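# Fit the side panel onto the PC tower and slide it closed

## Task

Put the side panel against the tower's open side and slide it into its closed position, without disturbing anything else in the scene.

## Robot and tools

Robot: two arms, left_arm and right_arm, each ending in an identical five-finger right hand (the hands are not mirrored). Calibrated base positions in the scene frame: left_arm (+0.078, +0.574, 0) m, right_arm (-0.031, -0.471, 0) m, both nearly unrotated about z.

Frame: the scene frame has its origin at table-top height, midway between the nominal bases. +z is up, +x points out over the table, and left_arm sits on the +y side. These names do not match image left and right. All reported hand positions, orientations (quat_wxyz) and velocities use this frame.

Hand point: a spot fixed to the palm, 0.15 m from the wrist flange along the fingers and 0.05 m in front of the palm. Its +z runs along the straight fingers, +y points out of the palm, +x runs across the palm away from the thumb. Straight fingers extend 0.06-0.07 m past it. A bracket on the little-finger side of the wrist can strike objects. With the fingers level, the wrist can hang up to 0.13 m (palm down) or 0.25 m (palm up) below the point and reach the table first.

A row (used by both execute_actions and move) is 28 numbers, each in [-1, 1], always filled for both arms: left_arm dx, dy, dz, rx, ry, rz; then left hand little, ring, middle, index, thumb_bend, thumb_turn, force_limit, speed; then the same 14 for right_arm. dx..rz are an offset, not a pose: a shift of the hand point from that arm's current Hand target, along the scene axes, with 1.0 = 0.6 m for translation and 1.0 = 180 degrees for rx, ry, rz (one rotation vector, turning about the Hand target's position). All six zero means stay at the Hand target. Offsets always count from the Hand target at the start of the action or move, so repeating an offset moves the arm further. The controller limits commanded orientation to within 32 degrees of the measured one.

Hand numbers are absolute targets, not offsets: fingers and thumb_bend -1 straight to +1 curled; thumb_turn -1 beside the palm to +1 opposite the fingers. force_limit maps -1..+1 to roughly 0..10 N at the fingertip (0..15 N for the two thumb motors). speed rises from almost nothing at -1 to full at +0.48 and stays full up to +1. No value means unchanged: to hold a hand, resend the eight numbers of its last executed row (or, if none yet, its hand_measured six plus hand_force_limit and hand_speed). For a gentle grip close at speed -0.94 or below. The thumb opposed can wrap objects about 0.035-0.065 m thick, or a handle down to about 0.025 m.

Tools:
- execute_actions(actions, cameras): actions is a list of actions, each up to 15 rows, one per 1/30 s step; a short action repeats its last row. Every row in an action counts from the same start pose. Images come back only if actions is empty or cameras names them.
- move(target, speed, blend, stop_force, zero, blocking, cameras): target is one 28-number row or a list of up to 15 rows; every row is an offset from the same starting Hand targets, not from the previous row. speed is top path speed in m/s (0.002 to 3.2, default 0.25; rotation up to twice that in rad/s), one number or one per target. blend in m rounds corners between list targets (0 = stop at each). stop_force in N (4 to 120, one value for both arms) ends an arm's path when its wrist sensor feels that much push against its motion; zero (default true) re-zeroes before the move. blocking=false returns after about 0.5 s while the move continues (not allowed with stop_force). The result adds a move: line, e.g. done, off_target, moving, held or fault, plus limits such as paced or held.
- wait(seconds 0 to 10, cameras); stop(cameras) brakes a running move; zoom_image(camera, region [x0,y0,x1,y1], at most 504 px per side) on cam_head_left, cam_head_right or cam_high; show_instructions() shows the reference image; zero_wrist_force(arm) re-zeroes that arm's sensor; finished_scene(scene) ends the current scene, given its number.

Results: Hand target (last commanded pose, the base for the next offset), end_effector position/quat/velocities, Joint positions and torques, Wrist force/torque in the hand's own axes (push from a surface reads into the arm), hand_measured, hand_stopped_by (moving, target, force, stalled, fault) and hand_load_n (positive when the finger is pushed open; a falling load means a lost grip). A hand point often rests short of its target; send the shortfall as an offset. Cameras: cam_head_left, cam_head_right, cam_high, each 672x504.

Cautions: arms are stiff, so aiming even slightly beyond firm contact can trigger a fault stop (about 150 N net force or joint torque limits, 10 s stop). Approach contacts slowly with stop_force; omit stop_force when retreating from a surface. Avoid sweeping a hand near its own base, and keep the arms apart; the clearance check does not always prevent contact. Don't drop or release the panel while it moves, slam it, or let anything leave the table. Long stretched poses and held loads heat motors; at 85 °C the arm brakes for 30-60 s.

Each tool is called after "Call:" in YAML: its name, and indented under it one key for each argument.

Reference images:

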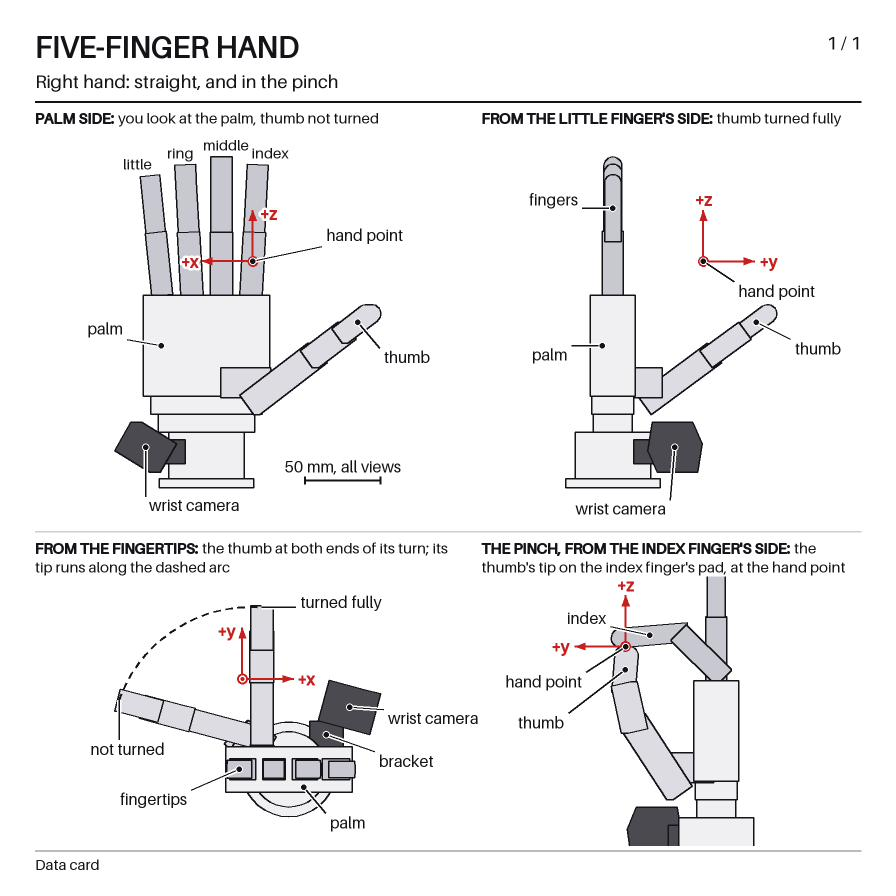

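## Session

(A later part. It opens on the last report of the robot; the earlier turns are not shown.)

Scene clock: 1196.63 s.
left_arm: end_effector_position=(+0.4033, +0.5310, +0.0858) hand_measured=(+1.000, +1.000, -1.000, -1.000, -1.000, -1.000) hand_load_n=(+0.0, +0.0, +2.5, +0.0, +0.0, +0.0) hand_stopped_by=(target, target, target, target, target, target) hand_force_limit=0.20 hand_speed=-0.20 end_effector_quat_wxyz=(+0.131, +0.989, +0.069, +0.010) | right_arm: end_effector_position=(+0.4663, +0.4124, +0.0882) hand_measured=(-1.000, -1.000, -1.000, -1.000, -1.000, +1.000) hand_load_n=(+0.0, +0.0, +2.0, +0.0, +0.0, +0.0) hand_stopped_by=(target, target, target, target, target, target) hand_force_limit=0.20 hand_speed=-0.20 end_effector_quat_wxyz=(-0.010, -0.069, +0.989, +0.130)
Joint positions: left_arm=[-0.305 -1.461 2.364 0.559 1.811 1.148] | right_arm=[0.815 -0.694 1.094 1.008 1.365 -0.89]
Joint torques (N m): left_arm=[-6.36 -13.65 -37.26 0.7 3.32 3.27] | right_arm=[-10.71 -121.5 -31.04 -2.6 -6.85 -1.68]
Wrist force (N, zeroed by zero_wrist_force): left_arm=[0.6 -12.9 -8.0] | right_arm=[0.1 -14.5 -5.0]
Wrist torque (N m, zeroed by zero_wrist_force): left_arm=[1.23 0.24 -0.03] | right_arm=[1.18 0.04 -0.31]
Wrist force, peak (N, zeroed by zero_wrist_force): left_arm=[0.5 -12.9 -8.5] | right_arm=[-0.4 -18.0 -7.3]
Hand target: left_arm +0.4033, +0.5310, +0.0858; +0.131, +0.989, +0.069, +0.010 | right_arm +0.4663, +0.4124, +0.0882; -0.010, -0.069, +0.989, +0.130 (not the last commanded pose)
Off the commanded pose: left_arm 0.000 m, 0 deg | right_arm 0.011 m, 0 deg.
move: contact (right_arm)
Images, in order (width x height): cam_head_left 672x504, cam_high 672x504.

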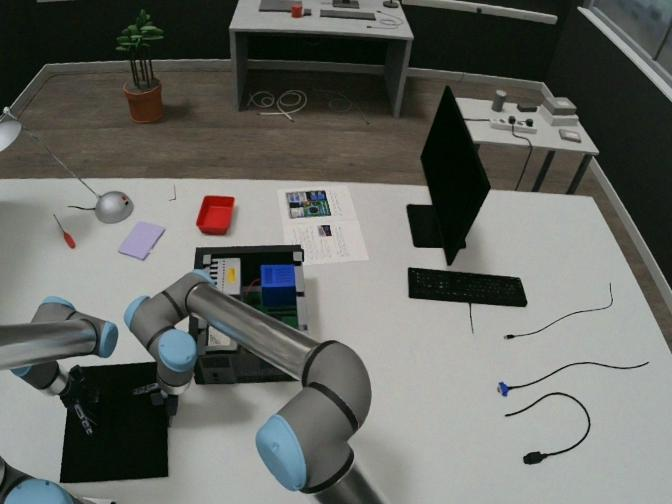

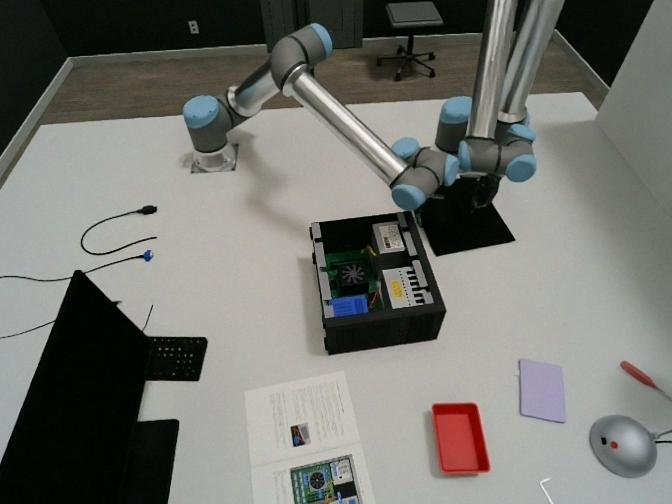

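Call:
move:
  target: [0,0,-0.0012,0,0,0,1,1,-1,-1,-1,-1,0.2,-0.2,0,0.002,0,0,0,0,-1,-1,-1,-1,-1,1,0.2,-0.2]
  speed: 0.004

Call:
move:
  target: [0,0,0.01,0,0,0,1,1,-1,-1,-1,-1,0.2,-0.2,0,0,0.01,0,0,0,-1,-1,-1,-1,-1,1,0.2,-0.2]
  speed: 0.01
  cameras: ["cam_head_left","cam_high"]

Call:
zoom_image:
  camera: "cam_high"
  region: [400, 140, 520, 260]

Scene clock: 1220.17 s.
left_arm: end_effector_position=(+0.4033, +0.5310, +0.0851) hand_measured=(+1.000, +1.000, -1.000, -1.000, -1.000, -1.000) hand_load_n=(+0.0, +0.5, +2.5, +0.0, +0.0, +0.0) hand_stopped_by=(target, target, target, target, target, target) hand_force_limit=0.20 hand_speed=-0.20 end_effector_quat_wxyz=(+0.131, +0.989, +0.069, +0.010) | right_arm: end_effector_position=(+0.4663, +0.4135, +0.0882) hand_measured=(-1.000, -1.000, -1.000, -1.000, -1.000, +1.000) hand_load_n=(+0.0, +0.0, +5.0, +0.0, +0.0, +0.0) hand_stopped_by=(target, target, target, target, target, target) hand_force_limit=0.20 hand_speed=-0.20 end_effector_quat_wxyz=(-0.010, -0.069, +0.989, +0.130)
Joint positions: left_arm=[-0.305 -1.46 2.364 0.557 1.811 1.148] | right_arm=[0.815 -0.693 1.091 1.009 1.365 -0.889]
Joint torques (N m): left_arm=[-9.93 -10.5 -15.29 -2.6 3.22 2.79] | right_arm=[37.79 -87.95 -50.96 -0.15 -7.58 1.32]
Wrist force (N, zeroed by zero_wrist_force): left_arm=[0.8 -16.6 -16.9] | right_arm=[-0.6 -29.7 -13.0]
Wrist torque (N m, zeroed by zero_wrist_force): left_arm=[1.96 0.41 -0.10] | right_arm=[2.69 0.19 -0.67]
Wrist force, peak (N, zeroed by zero_wrist_force): left_arm=[0.4 -16.9 -17.1] | right_arm=[-0.6 -29.7 -13.0]
Hand target: left_arm +0.4033, +0.5310, +0.0850; +0.131, +0.989, +0.069, +0.010 | right_arm +0.4663, +0.4136, +0.0882; -0.010, -0.069, +0.989, +0.130
Off the commanded pose: left_arm 0.000 m, 0 deg | right_arm 0.000 m, 0 deg.
move: done

Scene clock: 1221.07 s.
left_arm: end_effector_position=(+0.4033, +0.5310, +0.0909) hand_measured=(+1.000, +1.000, -1.000, -1.000, -1.000, -1.000) hand_load_n=(+0.0, +0.0, +4.5, +0.0, +0.0, +0.0) hand_stopped_by=(target, target, target, target, target, target) hand_force_limit=0.20 hand_speed=-0.20 end_effector_quat_wxyz=(+0.131, +0.989, +0.069, +0.010) | right_arm: end_effector_position=(+0.4662, +0.4137, +0.0941) hand_measured=(-1.000, -1.000, -1.000, -1.000, -1.000, +1.000) hand_load_n=(+0.0, +0.0, +4.0, +0.0, +0.0, +0.5) hand_stopped_by=(target, target, target, target, target, target) hand_force_limit=0.20 hand_speed=-0.20 end_effector_quat_wxyz=(-0.010, -0.069, +0.989, +0.130)
Joint positions: left_arm=[-0.305 -1.471 2.36 0.572 1.811 1.148] | right_arm=[0.816 -0.697 1.088 1.017 1.365 -0.889]
Joint torques (N m): left_arm=[-9.18 -49.52 -47.56 3.97 10.82 2.72] | right_arm=[24.45 -125.41 -51.44 1.6 -9.61 1.5]
Wrist force (N, zeroed by zero_wrist_force): left_arm=[-0.4 -26.3 0.0] | right_arm=[-0.1 -24.7 -4.4]
Wrist torque (N m, zeroed by zero_wrist_force): left_arm=[1.74 0.05 -0.36] | right_arm=[1.82 0.01 -0.55]
Wrist force, peak (N, zeroed by zero_wrist_force): left_arm=[-0.2 -26.8 -0.1] | right_arm=[-1.0 -30.5 -13.9]
Hand target: left_arm +0.4033, +0.5310, +0.0910; +0.131, +0.989, +0.069, +0.010 | right_arm +0.4663, +0.4136, +0.0942; -0.010, -0.069, +0.989, +0.130
Off the commanded pose: left_arm 0.000 m, 0 deg | right_arm 0.000 m, 0 deg.
move: done
Images, in order (width x height): cam_head_left 672x504, cam_high 672x504.

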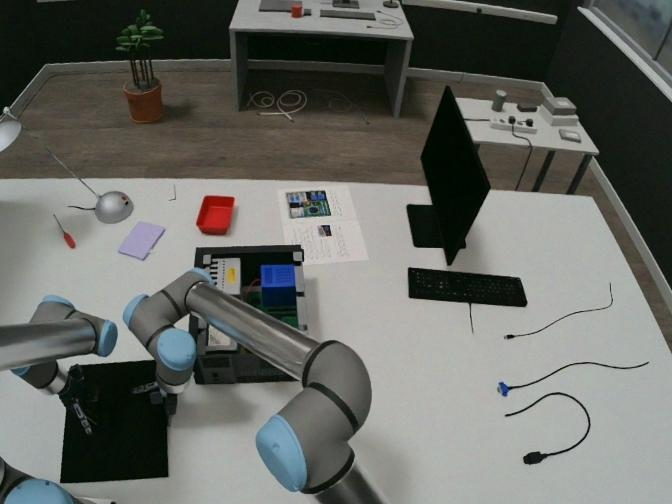

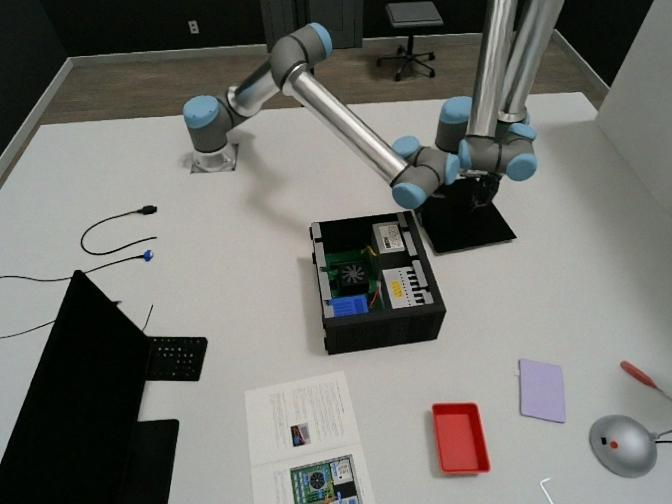

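Scaled by 4.200 from the camera's 672x504 image, which has a finer 960x720 frame.

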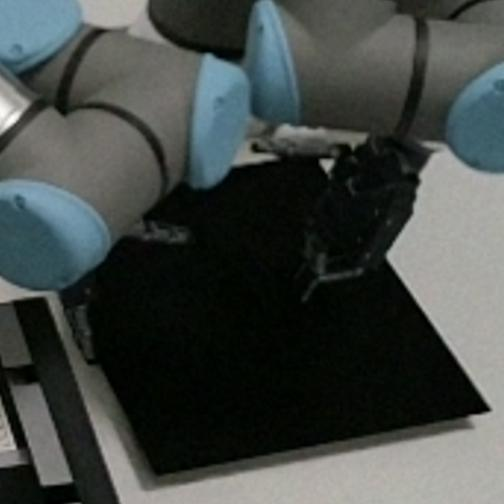

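Call:
move:
  target: [0,0,0.05,0,0,0,1,1,-1,-1,-1,-1,0.2,-0.2,0,0.0008,0.05,0,0,0,-1,-1,-1,-1,-1,1,0.2,-0.2]
  speed: 0.02
  cameras: ["cam_head_left","cam_high"]

Scene clock: 1227.63 s.
left_arm: end_effector_position=(+0.4033, +0.5310, +0.1209) hand_measured=(+1.000, +1.000, -1.000, -1.000, -1.000, -1.000) hand_load_n=(+0.0, +0.0, +5.5, +0.0, +0.0, +0.0) hand_stopped_by=(target, target, target, target, target, target) hand_force_limit=0.20 hand_speed=-0.20 end_effector_quat_wxyz=(+0.131, +0.989, +0.069, +0.010) | right_arm: end_effector_position=(+0.4663, +0.4141, +0.1241) hand_measured=(-1.000, -1.000, -1.000, -1.000, -1.000, +1.000) hand_load_n=(+0.0, +0.0, +5.0, +0.0, +0.0, +0.0) hand_stopped_by=(target, target, target, target, target, target) hand_force_limit=0.20 hand_speed=-0.20 end_effector_quat_wxyz=(-0.010, -0.069, +0.989, +0.130)
Joint positions: left_arm=[-0.305 -1.522 2.339 0.645 1.811 1.148] | right_arm=[0.816 -0.716 1.068 1.056 1.365 -0.889]
Joint torques (N m): left_arm=[-10.35 -45.63 -52.31 2.91 10.89 -0.26] | right_arm=[37.42 -126.2 -54.09 0.24 -7.67 1.44]
Wrist force (N, zeroed by zero_wrist_force): left_arm=[-0.6 -33.1 -1.6] | right_arm=[-0.3 -31.5 -6.0]
Wrist torque (N m, zeroed by zero_wrist_force): left_arm=[2.22 0.09 -0.52] | right_arm=[2.25 0.04 -0.72]
Wrist force, peak (N, zeroed by zero_wrist_force): left_arm=[-0.4 -33.3 -1.5] | right_arm=[-0.3 -31.5 -6.0]
Hand target: left_arm +0.4033, +0.5310, +0.1210; +0.131, +0.989, +0.069, +0.010 | right_arm +0.4663, +0.4141, +0.1242; -0.010, -0.069, +0.989, +0.130
Off the commanded pose: left_arm 0.000 m, 0 deg | right_arm 0.000 m, 0 deg.
move: done
Images, in order (width x height): cam_head_left 672x504, cam_high 672x504.

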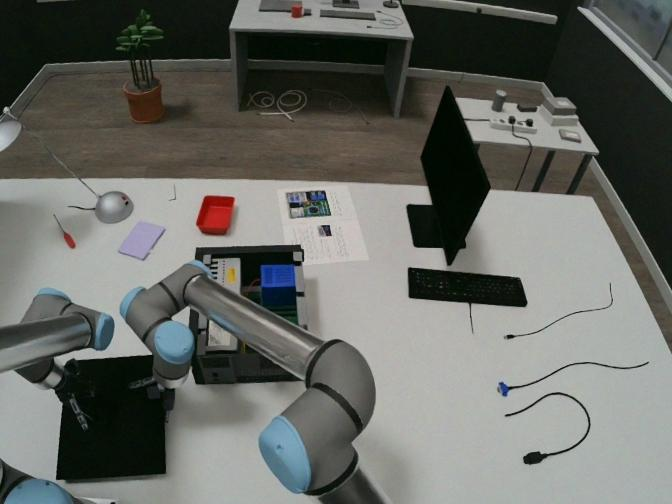

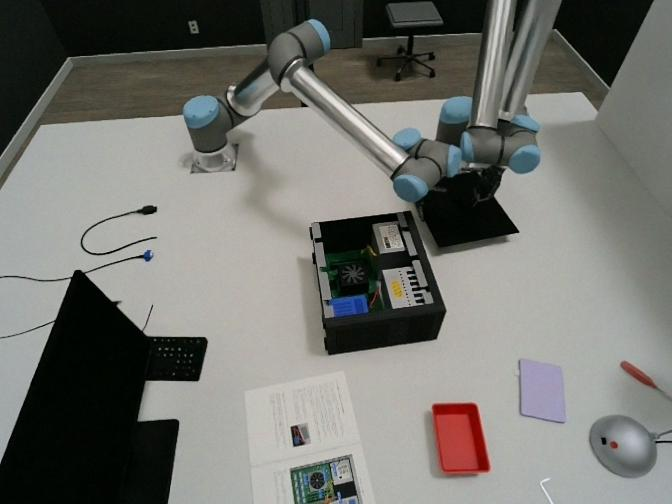

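Call:
move:
  target: [0,0,0.15,0,0,0,1,1,-1,-1,-1,-1,0.2,-0.2,0,-0.0006,0.15,0,0,0,-1,-1,-1,-1,-1,1,0.2,-0.2]
  speed: 0.05

Call:
move:
  target: [0,0,0.15,0,0,0,1,1,-1,-1,-1,-1,0.2,-0.2,0,0,0.15,0,0,0,-1,-1,-1,-1,-1,1,0.2,-0.2]
  speed: 0.05
  cameras: ["all"]

Scene clock: 1236.77 s.
left_arm: end_effector_position=(+0.4033, +0.5310, +0.2109) hand_measured=(+1.000, +1.000, -1.000, -1.000, -1.000, -1.000) hand_load_n=(+0.0, +0.0, +5.5, +0.0, +0.0, +0.0) hand_stopped_by=(target, target, target, target, target, target) hand_force_limit=0.20 hand_speed=-0.20 end_effector_quat_wxyz=(+0.131, +0.989, +0.069, +0.010) | right_arm: end_effector_position=(+0.4663, +0.4138, +0.2141) hand_measured=(-1.000, -1.000, -1.000, -1.000, -1.000, +1.000) hand_load_n=(+0.0, +0.0, +5.0, +0.0, +0.0, +0.0) hand_stopped_by=(target, target, target, target, target, target) hand_force_limit=0.20 hand_speed=-0.20 end_effector_quat_wxyz=(-0.010, -0.069, +0.989, +0.130)
Joint positions: left_arm=[-0.306 -1.651 2.256 0.856 1.811 1.148] | right_arm=[0.816 -0.766 0.994 1.18 1.365 -0.889]
Joint torques (N m): left_arm=[-9.9 -43.11 -58.5 3.29 10.75 1] | right_arm=[-2.01 -123.2 -53.73 0.49 -10.01 -2.46]
Wrist force (N, zeroed by zero_wrist_force): left_arm=[-0.5 -32.3 -1.2] | right_arm=[-0.5 -30.1 -6.0]
Wrist torque (N m, zeroed by zero_wrist_force): left_arm=[2.14 0.06 -0.51] | right_arm=[2.31 0.08 -0.67]
Wrist force, peak (N, zeroed by zero_wrist_force): left_arm=[-0.4 -33.9 -1.3] | right_arm=[-0.3 -32.1 -6.5]
Hand target: left_arm +0.4033, +0.5310, +0.2110; +0.131, +0.989, +0.069, +0.010 | right_arm +0.4663, +0.4138, +0.2142; -0.010, -0.069, +0.989, +0.130
Off the commanded pose: left_arm 0.000 m, 0 deg | right_arm 0.000 m, 0 deg.
move: done

Scene clock: 1239.03 s.
left_arm: end_effector_position=(+0.4033, +0.5310, +0.3009) hand_measured=(+1.000, +1.000, -1.000, -1.000, -1.000, -1.000) hand_load_n=(+0.0, +0.0, +6.0, +0.0, +0.0, +0.0) hand_stopped_by=(target, target, target, target, target, target) hand_force_limit=0.20 hand_speed=-0.20 end_effector_quat_wxyz=(+0.131, +0.989, +0.069, +0.010) | right_arm: end_effector_position=(+0.4663, +0.4138, +0.3041) hand_measured=(-1.000, -1.000, -1.000, -1.000, -1.000, +1.000) hand_load_n=(+0.0, +0.0, +5.5, +0.0, +0.0, +0.0) hand_stopped_by=(target, target, target, target, target, target) hand_force_limit=0.20 hand_speed=-0.20 end_effector_quat_wxyz=(-0.010, -0.069, +0.989, +0.130)
Joint positions: left_arm=[-0.305 -1.739 2.15 1.05 1.811 1.148] | right_arm=[0.816 -0.795 0.886 1.317 1.365 -0.889]
Joint torques (N m): left_arm=[-2.37 -37.13 -61.44 2.21 9.96 3.19] | right_arm=[3.04 -120.21 -54.35 -0.35 -9.61 -1.37]
Wrist force (N, zeroed by zero_wrist_force): left_arm=[-0.8 -36.3 -2.3] | right_arm=[-0.2 -34.2 -6.7]
Wrist torque (N m, zeroed by zero_wrist_force): left_arm=[2.40 0.13 -0.60] | right_arm=[2.49 0.02 -0.74]
Wrist force, peak (N, zeroed by zero_wrist_force): left_arm=[-0.8 -36.5 -2.6] | right_arm=[-0.1 -34.3 -6.9]
Hand target: left_arm +0.4033, +0.5310, +0.3010; +0.131, +0.989, +0.069, +0.010 | right_arm +0.4663, +0.4138, +0.3042; -0.010, -0.069, +0.989, +0.130
Off the commanded pose: left_arm 0.000 m, 0 deg | right_arm 0.000 m, 0 deg.
move: done

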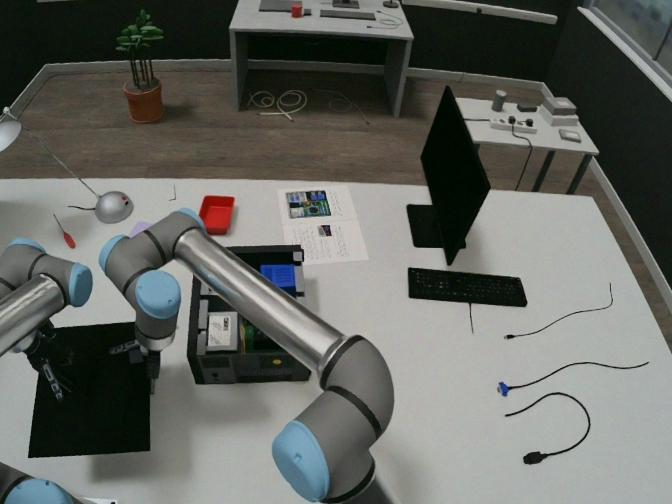

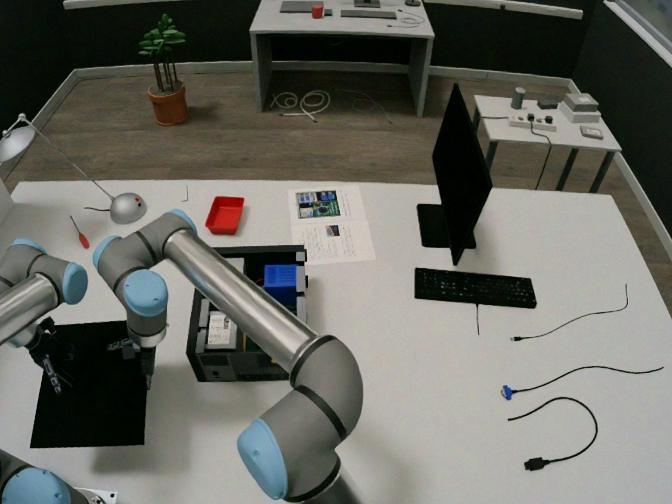

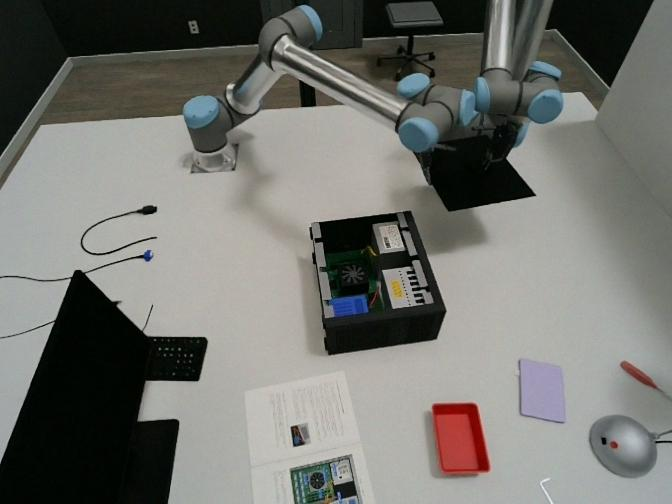

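Call:
move:
  target: [0.0833,-0.11,0,0,0,0,1,1,-1,-1,-1,-1,0.2,-0.2,0.0833,-0.1113,0,0,0,0,-1,-1,-1,-1,-1,1,0.2,-0.2]
  speed: 0.05

Scene clock: 1251.53 s.
left_arm: end_effector_position=(+0.4531, +0.4652, +0.3010) hand_measured=(+1.000, +1.000, -1.000, -1.000, -1.000, -1.000) hand_load_n=(+0.0, +0.0, +4.0, +0.0, +0.0, +0.0) hand_stopped_by=(target, target, target, target, target, target) hand_force_limit=0.20 hand_speed=-0.20 end_effector_quat_wxyz=(+0.131, +0.989, +0.069, +0.010) | right_arm: end_effector_position=(+0.5161, +0.3472, +0.3042) hand_measured=(-1.000, -1.000, -1.000, -1.000, -1.000, +1.000) hand_load_n=(+0.0, +0.0, +4.0, +0.0, +0.0, +0.0) hand_stopped_by=(target, target, target, target, target, target) hand_force_limit=0.20 hand_speed=-0.20 end_effector_quat_wxyz=(-0.010, -0.069, +0.989, +0.130)
Joint positions: left_arm=[-0.446 -1.665 2.08 1.014 1.794 1.005] | right_arm=[0.72 -0.846 0.979 1.295 1.35 -0.985]
Joint torques (N m): left_arm=[-19.22 -10.21 -59.97 -3.15 5.38 -3.47] | right_arm=[-6.6 -116.56 -35 -3.44 -9.95 -2.21]
Motor temperatures (°C): left_arm=[30 41 37 46 38 35] | right_arm=[31 33 37 45 38 36]
Wrist force (N, zeroed by zero_wrist_force): left_arm=[-0.1 -25.0 0.8] | right_arm=[-0.2 -22.9 -3.5]
Wrist torque (N m, zeroed by zero_wrist_force): left_arm=[1.52 0.01 -0.28] | right_arm=[1.68 -0.02 -0.31]
Wrist force, peak (N, zeroed by zero_wrist_force): left_arm=[-0.6 -36.6 -2.3] | right_arm=[-0.5 -34.4 -6.8]
Hand target: left_arm +0.4533, +0.4650, +0.3010; +0.131, +0.989, +0.069, +0.010 | right_arm +0.5162, +0.3470, +0.3042; -0.010, -0.069, +0.989, +0.130
Off the commanded pose: left_arm 0.000 m, 0 deg | right_arm 0.000 m, 0 deg.
move: done

Call:
move:
  target: [0.0833,-0.11,0,0,0,0,1,1,-1,-1,-1,-1,0.2,-0.2,0.0833,-0.108,0,0,0,0,-1,-1,-1,-1,-1,1,0.2,-0.2]
  speed: 0.05

Call:
move:
  target: [0.0417,-0.055,0,0,0,0,1,1,-1,-1,-1,-1,0.2,-0.2,0.0417,-0.0545,0,0,0,0,-1,-1,-1,-1,-1,1,0.2,-0.2]
  speed: 0.05

Scene clock: 1258.03 s.
left_arm: end_effector_position=(+0.5031, +0.3992, +0.3010) hand_measured=(+1.000, +1.000, -1.000, -1.000, -1.000, -1.000) hand_load_n=(+0.0, +0.0, +6.0, +0.0, +0.0, +0.0) hand_stopped_by=(target, target, target, target, target, target) hand_force_limit=0.20 hand_speed=-0.20 end_effector_quat_wxyz=(+0.131, +0.989, +0.069, +0.010) | right_arm: end_effector_position=(+0.5661, +0.2824, +0.3042) hand_measured=(-1.000, -1.000, -1.000, -1.000, -1.000, +1.000) hand_load_n=(+0.0, +0.0, +5.5, +0.0, +0.0, +0.0) hand_stopped_by=(target, target, target, target, target, target) hand_force_limit=0.20 hand_speed=-0.20 end_effector_quat_wxyz=(-0.010, -0.069, +0.989, +0.130)
Joint positions: left_arm=[-0.544 -1.573 1.988 0.992 1.779 0.906] | right_arm=[0.623 -0.878 1.037 1.291 1.338 -1.084]
Joint torques (N m): left_arm=[-26.62 -17.62 -66.48 -6.08 8.14 -3.2] | right_arm=[6.23 -113.18 -36.03 0.54 -13.96 -2.2]
Wrist force (N, zeroed by zero_wrist_force): left_arm=[-0.5 -36.5 -2.4] | right_arm=[-0.4 -34.4 -7.3]
Wrist torque (N m, zeroed by zero_wrist_force): left_arm=[2.43 0.10 -0.54] | right_arm=[2.58 0.06 -0.56]
Wrist force, peak (N, zeroed by zero_wrist_force): left_arm=[-0.5 -36.5 -2.4] | right_arm=[-0.4 -34.5 -6.8]
Hand target: left_arm +0.5033, +0.3990, +0.3010; +0.131, +0.989, +0.069, +0.010 | right_arm +0.5662, +0.2822, +0.3042; -0.010, -0.069, +0.989, +0.130
Off the commanded pose: left_arm 0.000 m, 0 deg | right_arm 0.000 m, 0 deg.
move: done

Scene clock: 1259.27 s.
left_arm: end_effector_position=(+0.5282, +0.3662, +0.3010) hand_measured=(+1.000, +1.000, -1.000, -1.000, -1.000, -1.000) hand_load_n=(+0.0, +0.0, +6.0, +0.0, +0.0, +0.0) hand_stopped_by=(target, target, target, target, target, target) hand_force_limit=0.20 hand_speed=-0.20 end_effector_quat_wxyz=(+0.131, +0.989, +0.069, +0.010) | right_arm: end_effector_position=(+0.5911, +0.2496, +0.3042) hand_measured=(-1.000, -1.000, -1.000, -1.000, -1.000, +1.000) hand_load_n=(+0.0, +0.0, +6.5, +0.0, +0.0, +0.0) hand_stopped_by=(target, target, target, target, target, target) hand_force_limit=0.20 hand_speed=-0.20 end_effector_quat_wxyz=(-0.010, -0.069, +0.989, +0.130)
Joint positions: left_arm=[-0.582 -1.522 1.934 0.987 1.772 0.867] | right_arm=[0.574 -0.888 1.057 1.293 1.332 -1.134]
Joint torques (N m): left_arm=[-26.32 -20.31 -69.16 -6.96 8.76 -3.75] | right_arm=[9.07 -111.85 -36.14 1.86 -15.18 -2.54]
Wrist force (N, zeroed by zero_wrist_force): left_arm=[-0.4 -39.1 -3.1] | right_arm=[-0.7 -37.3 -7.6]
Wrist torque (N m, zeroed by zero_wrist_force): left_arm=[2.67 0.08 -0.59] | right_arm=[2.72 0.10 -0.66]
Wrist force, peak (N, zeroed by zero_wrist_force): left_arm=[-0.4 -39.1 -3.1] | right_arm=[-0.7 -37.3 -7.6]
Hand target: left_arm +0.5283, +0.3660, +0.3010; +0.131, +0.989, +0.069, +0.010 | right_arm +0.5912, +0.2495, +0.3042; -0.010, -0.069, +0.989, +0.130
Off the commanded pose: left_arm 0.000 m, 0 deg | right_arm 0.000 m, 0 deg.
move: done

Call:
move:
  target: [0.104,-0.1375,0,0,0,0,1,1,-1,-1,-1,-1,0.2,-0.2,0.104,-0.1391,0,0,0,0,-1,-1,-1,-1,-1,1,0.2,-0.2]
  speed: 0.06

Call:
move:
  target: [0.104,-0.1375,0,0,0,0,1,1,-1,-1,-1,-1,0.2,-0.2,0.104,-0.1375,0,0,0,0,-1,-1,-1,-1,-1,1,0.2,-0.2]
  speed: 0.06
  cameras: ["all"]

Scene clock: 1269.30 s.
left_arm: end_effector_position=(+0.5906, +0.2837, +0.3010) hand_measured=(+1.000, +1.000, -1.000, -1.000, -1.000, -1.000) hand_load_n=(+0.0, +0.0, +4.5, +0.0, +0.0, +0.0) hand_stopped_by=(target, target, target, target, target, target) hand_force_limit=0.20 hand_speed=-0.20 end_effector_quat_wxyz=(+0.131, +0.989, +0.069, +0.010) | right_arm: end_effector_position=(+0.6535, +0.1662, +0.3043) hand_measured=(-1.000, -1.000, -1.000, -1.000, -1.000, +1.000) hand_load_n=(+0.0, +0.0, +4.5, +0.0, +0.0, +0.0) hand_stopped_by=(target, target, target, target, target, target) hand_force_limit=0.20 hand_speed=-0.20 end_effector_quat_wxyz=(-0.010, -0.069, +0.989, +0.130)
Joint positions: left_arm=[-0.655 -1.391 1.782 0.994 1.759 0.795] | right_arm=[0.449 -0.899 1.082 1.31 1.32 -1.262]
Joint torques (N m): left_arm=[-22.79 -35.07 -64.67 0.07 5.24 -3.32] | right_arm=[-0.29 -104.19 -32.95 4.28 -11.99 -2.54]
Wrist force (N, zeroed by zero_wrist_force): left_arm=[-0.4 -28.3 -0.2] | right_arm=[-0.4 -26.7 -5.0]
Wrist torque (N m, zeroed by zero_wrist_force): left_arm=[1.85 0.06 -0.37] | right_arm=[1.92 0.05 -0.43]
Wrist force, peak (N, zeroed by zero_wrist_force): left_arm=[-0.9 -39.8 -3.2] | right_arm=[-0.5 -37.4 -7.3]
Hand target: left_arm +0.5907, +0.2835, +0.3010; +0.131, +0.989, +0.069, +0.010 | right_arm +0.6536, +0.1660, +0.3042; -0.010, -0.069, +0.989, +0.130
Off the commanded pose: left_arm 0.000 m, 0 deg | right_arm 0.000 m, 0 deg.
move: done

Scene clock: 1271.50 s.
left_arm: end_effector_position=(+0.6530, +0.2011, +0.3010) hand_measured=(+1.000, +1.000, -1.000, -1.000, -1.000, -1.000) hand_load_n=(+0.0, +0.0, +4.0, +0.0, +0.0, +0.0) hand_stopped_by=(target, target, target, target, target, target) hand_force_limit=0.20 hand_speed=-0.20 end_effector_quat_wxyz=(+0.131, +0.989, +0.069, +0.010) | right_arm: end_effector_position=(+0.7160, +0.0836, +0.3042) hand_measured=(-1.000, -1.000, -1.000, -1.000, -1.000, +1.000) hand_load_n=(+0.0, +0.0, +4.0, +0.0, +0.0, +0.0) hand_stopped_by=(target, target, target, target, target, target) hand_force_limit=0.20 hand_speed=-0.20 end_effector_quat_wxyz=(-0.010, -0.069, +0.989, +0.130)
Joint positions: left_arm=[-0.705 -1.252 1.603 1.026 1.75 0.745] | right_arm=[0.329 -0.885 1.066 1.344 1.313 -1.387]
Joint torques (N m): left_arm=[-24.46 -47.13 -65.4 0.29 4.56 -3.69] | right_arm=[1.19 -83.48 -47.6 5.39 -12.01 -2.6]
Wrist force (N, zeroed by zero_wrist_force): left_arm=[-0.2 -27.3 0.1] | right_arm=[0.0 -24.9 -4.1]
Wrist torque (N m, zeroed by zero_wrist_force): left_arm=[1.70 0.04 -0.32] | right_arm=[1.88 -0.01 -0.35]
Wrist force, peak (N, zeroed by zero_wrist_force): left_arm=[-0.7 -29.0 -0.4] | right_arm=[0.0 -26.4 -4.8]
Hand target: left_arm +0.6531, +0.2010, +0.3010; +0.131, +0.989, +0.069, +0.010 | right_arm +0.7160, +0.0835, +0.3042; -0.010, -0.069, +0.989, +0.130
Off the commanded pose: left_arm 0.000 m, 0 deg | right_arm 0.000 m, 0 deg.
move: done

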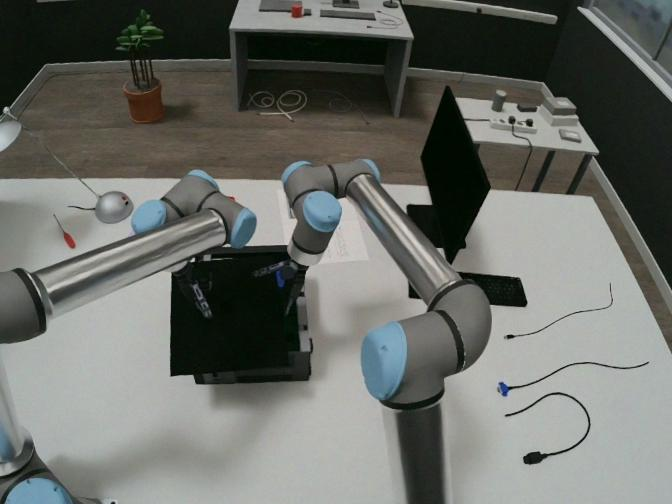

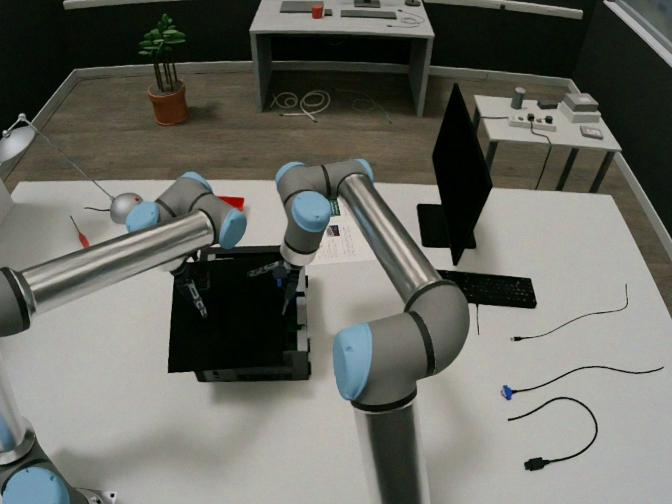

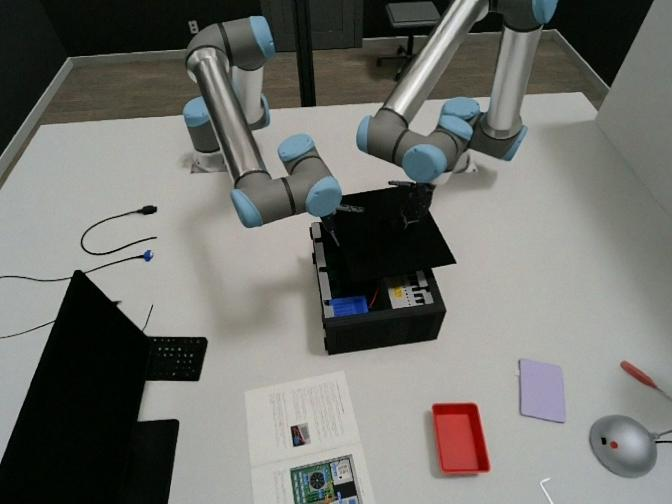

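Call:
zoom_image:
  camera: "cam_high"
  region: [305, 180, 465, 340]

Call:
zoom_image:
  camera: "cam_head_left"
  region: [160, 240, 320, 400]

Call:
zoom_image:
  camera: "cam_head_right"
  region: [160, 240, 320, 400]

Scaled by 3.150 from the camera's 672x504 image, which has a finer 960x720 frame.

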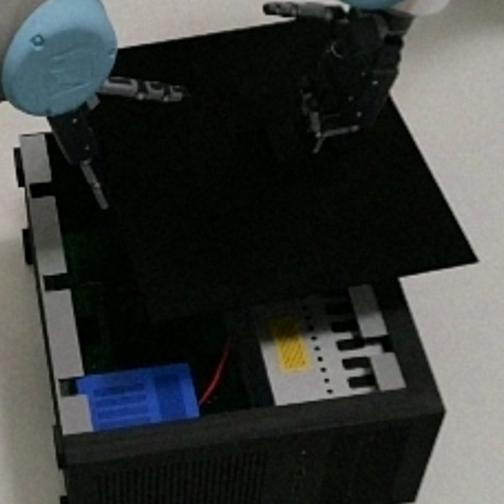

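Scaled by 3.150 from the camera's 672x504 image, which has a finer 960x720 frame.

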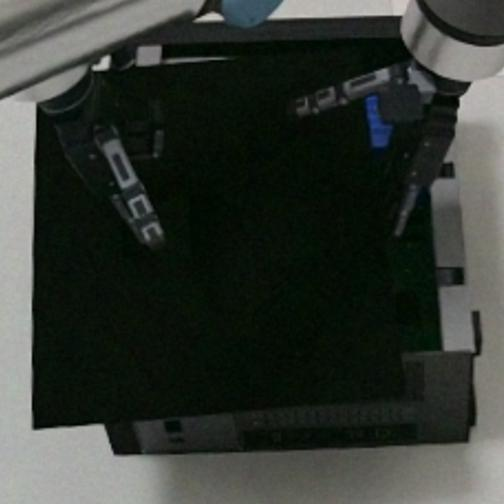

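Scaled by 3.150 from the camera's 672x504 image, which has a finer 960x720 frame.

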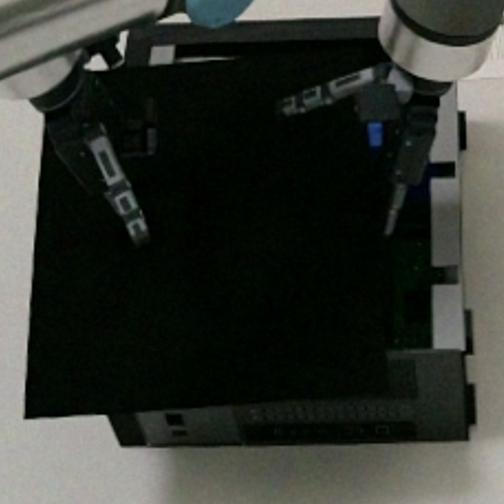

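Call:
move:
  target: [0.0446,-0.0626,0,0,0,-0.0072,1,1,-1,-1,-1,-1,0.2,-0.2,0.0401,-0.0642,0,0,0,-0.0072,-1,-1,-1,-1,-1,1,0.2,-0.2]
  speed: 0.04

Call:
move:
  target: [0.0446,-0.0626,0,0,0,-0.0072,1,1,-1,-1,-1,-1,0.2,-0.2,0.0401,-0.0642,0,0,0,-0.0072,-1,-1,-1,-1,-1,1,0.2,-0.2]
  speed: 0.04
  cameras: ["all"]

Call:
zoom_image:
  camera: "cam_high"
  region: [305, 180, 465, 340]

Call:
zoom_image:
  camera: "cam_head_left"
  region: [160, 240, 320, 400]

Scene clock: 1315.80 s.
left_arm: end_effector_position=(+0.6798, +0.1636, +0.3010) hand_measured=(+1.000, +1.000, -1.000, -1.000, -1.000, -1.000) hand_load_n=(+0.0, +0.0, +5.0, +0.0, +0.0, +0.0) hand_stopped_by=(target, target, target, target, target, target) hand_force_limit=0.20 hand_speed=-0.20 end_effector_quat_wxyz=(+0.131, +0.990, +0.058, +0.009) | right_arm: end_effector_position=(+0.7400, +0.0451, +0.3042) hand_measured=(-1.000, -1.000, -1.000, -1.000, -1.000, +1.000) hand_load_n=(+0.0, +0.0, +4.5, +0.0, -0.5, +0.0) hand_stopped_by=(target, target, target, target, target, target) hand_force_limit=0.20 hand_speed=-0.20 end_effector_quat_wxyz=(-0.008, -0.058, +0.990, +0.130)
Joint positions: left_arm=[-0.722 -1.185 1.509 1.053 1.751 0.75] | right_arm=[0.277 -0.884 1.066 1.351 1.312 -1.417]
Joint torques (N m): left_arm=[-28.59 -52.36 -66.66 -0.35 11.19 3.57] | right_arm=[3.65 -83.58 -47.62 5.36 -13 -2.56]
Wrist force (N, zeroed by zero_wrist_force): left_arm=[-0.4 -31.0 -0.6] | right_arm=[-0.4 -28.4 -5.2]
Wrist torque (N m, zeroed by zero_wrist_force): left_arm=[1.92 0.09 -0.63] | right_arm=[2.14 0.07 -0.45]
Wrist force, peak (N, zeroed by zero_wrist_force): left_arm=[-0.4 -31.0 -0.6] | right_arm=[-0.5 -28.6 -5.3]
Hand target: left_arm +0.6798, +0.1635, +0.3010; +0.131, +0.990, +0.058, +0.009 | right_arm +0.7401, +0.0450, +0.3042; -0.008, -0.058, +0.990, +0.130
Off the commanded pose: left_arm 0.000 m, 0 deg | right_arm 0.000 m, 0 deg.
move: done

Scene clock: 1317.40 s.
left_arm: end_effector_position=(+0.7065, +0.1260, +0.3010) hand_measured=(+1.000, +1.000, -1.000, -1.000, -1.000, -1.000) hand_load_n=(+0.0, +0.0, +5.5, +0.0, +0.0, +0.0) hand_stopped_by=(target, target, target, target, target, target) hand_force_limit=0.20 hand_speed=-0.20 end_effector_quat_wxyz=(+0.131, +0.990, +0.047, +0.007) | right_arm: end_effector_position=(+0.7641, +0.0066, +0.3042) hand_measured=(-1.000, -1.000, -1.000, -1.000, -1.000, +1.000) hand_load_n=(+0.0, +0.0, +5.5, +0.0, +0.0, +0.0) hand_stopped_by=(target, target, target, target, target, target) hand_force_limit=0.20 hand_speed=-0.20 end_effector_quat_wxyz=(-0.007, -0.047, +0.990, +0.130)
Joint positions: left_arm=[-0.737 -1.115 1.407 1.086 1.752 0.758] | right_arm=[0.227 -0.879 1.058 1.36 1.311 -1.445]
Joint torques (N m): left_arm=[-30.23 -59.99 -69.49 -1.22 11.85 3.75] | right_arm=[5.73 -83.17 -47.07 5.59 -14.25 -2.42]
Wrist force (N, zeroed by zero_wrist_force): left_arm=[-0.6 -33.9 -1.5] | right_arm=[-0.4 -31.5 -6.3]
Wrist torque (N m, zeroed by zero_wrist_force): left_arm=[2.18 0.14 -0.70] | right_arm=[2.37 0.08 -0.53]
Wrist force, peak (N, zeroed by zero_wrist_force): left_arm=[-0.7 -34.0 -1.7] | right_arm=[-0.4 -31.7 -6.1]
Hand target: left_arm +0.7066, +0.1259, +0.3010; +0.131, +0.990, +0.047, +0.007 | right_arm +0.7642, +0.0065, +0.3042; -0.007, -0.047, +0.990, +0.130
Off the commanded pose: left_arm 0.000 m, 0 deg | right_arm 0.000 m, 0 deg.
move: done

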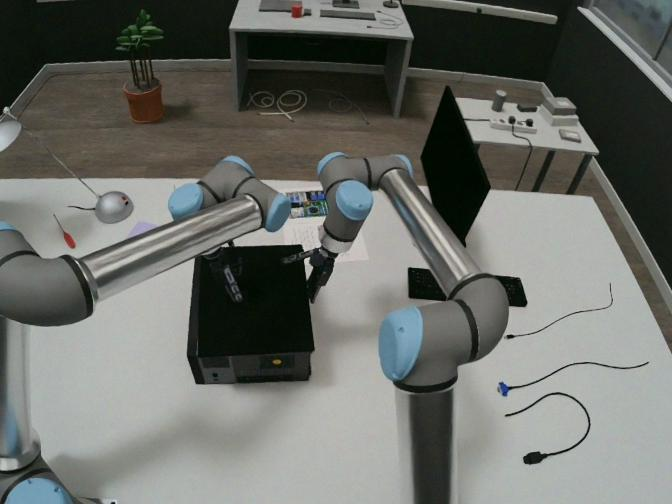

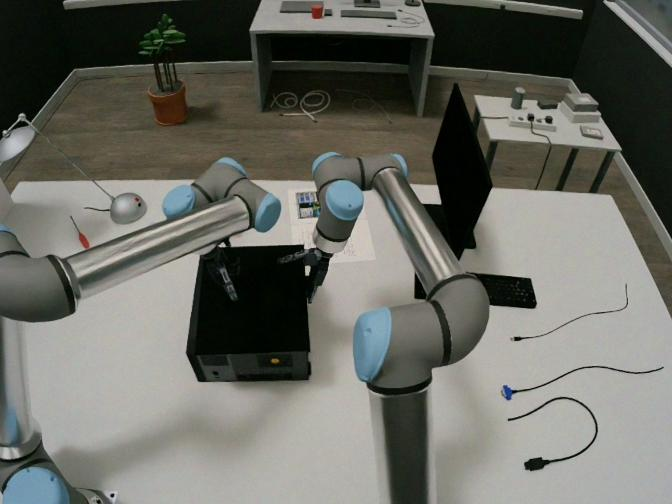

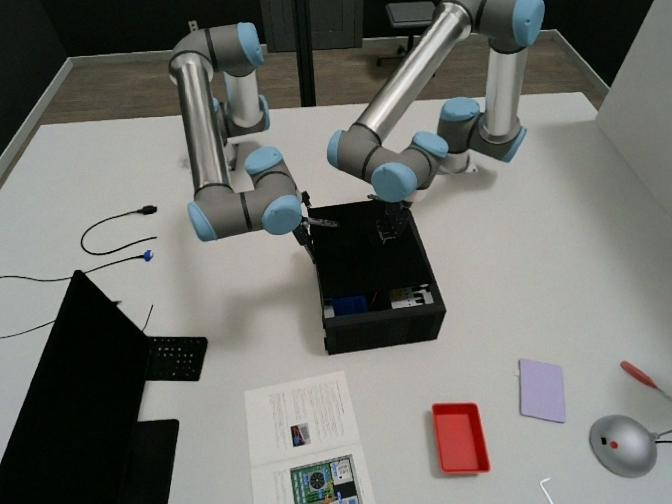

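Scaled by 3.150 from the camera's 672x504 image, which has a finer 960x720 frame.

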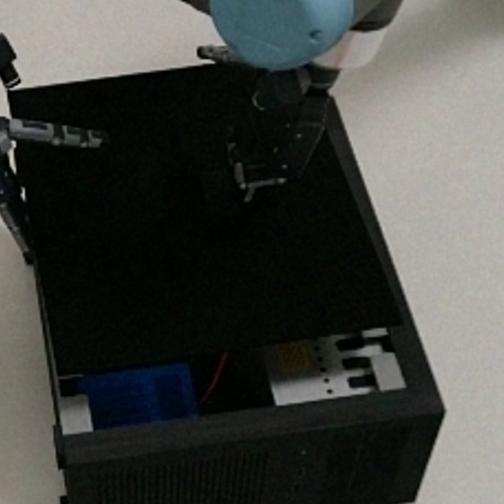

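Scaled by 3.150 from the camera's 672x504 image, which has a finer 960x720 frame.

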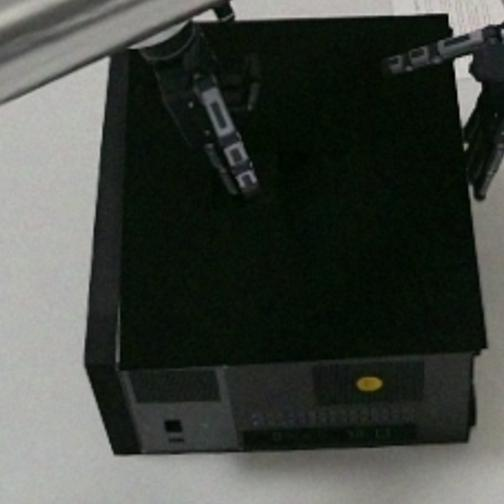

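Call:
zoom_image:
  camera: "cam_high"
  region: [305, 270, 355, 320]

Call:
zoom_image:
  camera: "cam_high"
  region: [400, 260, 450, 310]

Call:
zoom_image:
  camera: "cam_head_left"
  region: [180, 330, 230, 380]

Call:
zoom_image:
  camera: "cam_head_left"
  region: [285, 330, 335, 380]

Call:
zoom_image:
  camera: "cam_head_right"
  region: [180, 330, 230, 380]

Call:
zoom_image:
  camera: "cam_head_right"
  region: [285, 330, 335, 380]

Scaled by 10.080 from the camera's 672x504 image, which has a finer 960x720 frame.

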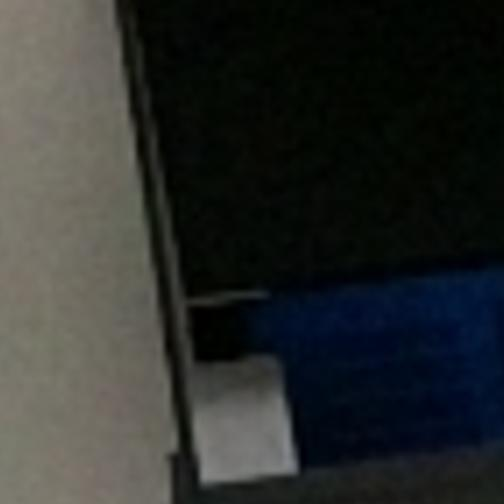

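Scaled by 10.080 from the camera's 672x504 image, which has a finer 960x720 frame.

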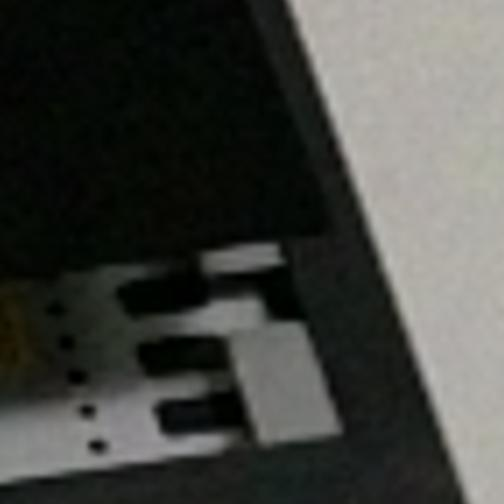

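Scaled by 10.080 from the camera's 672x504 image, which has a finer 960x720 frame.

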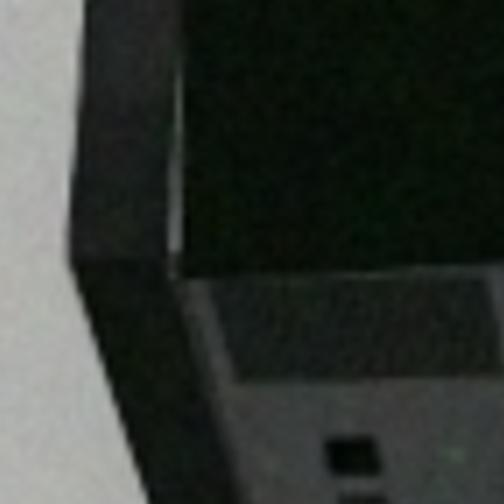

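Scaled by 10.080 from the camera's 672x504 image, which has a finer 960x720 frame.

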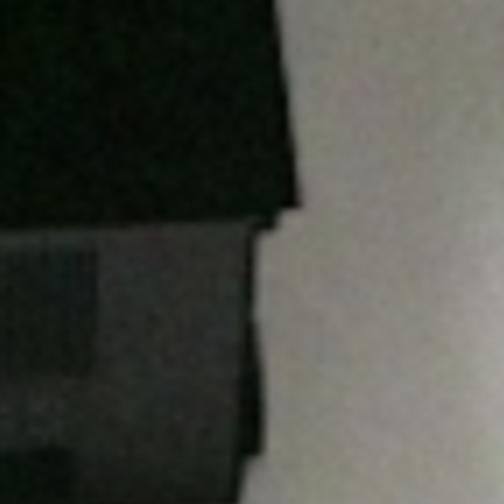

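Scaled by 10.080 from the camera's 672x504 image, which has a finer 960x720 frame.

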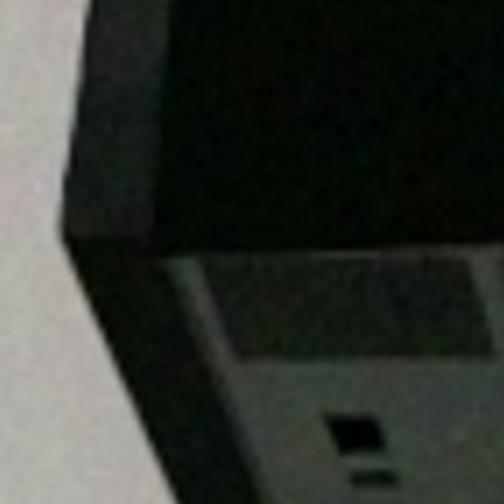

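Scaled by 10.080 from the camera's 672x504 image, which has a finer 960x720 frame.

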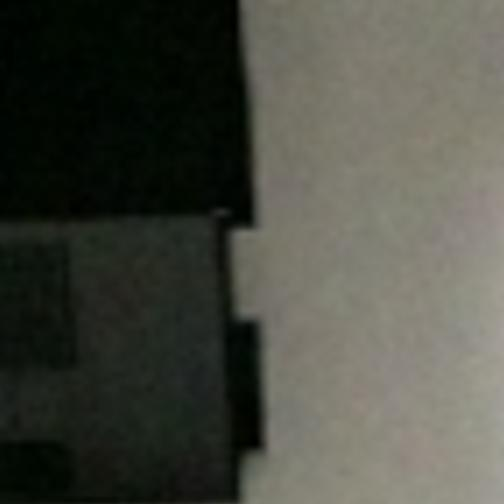

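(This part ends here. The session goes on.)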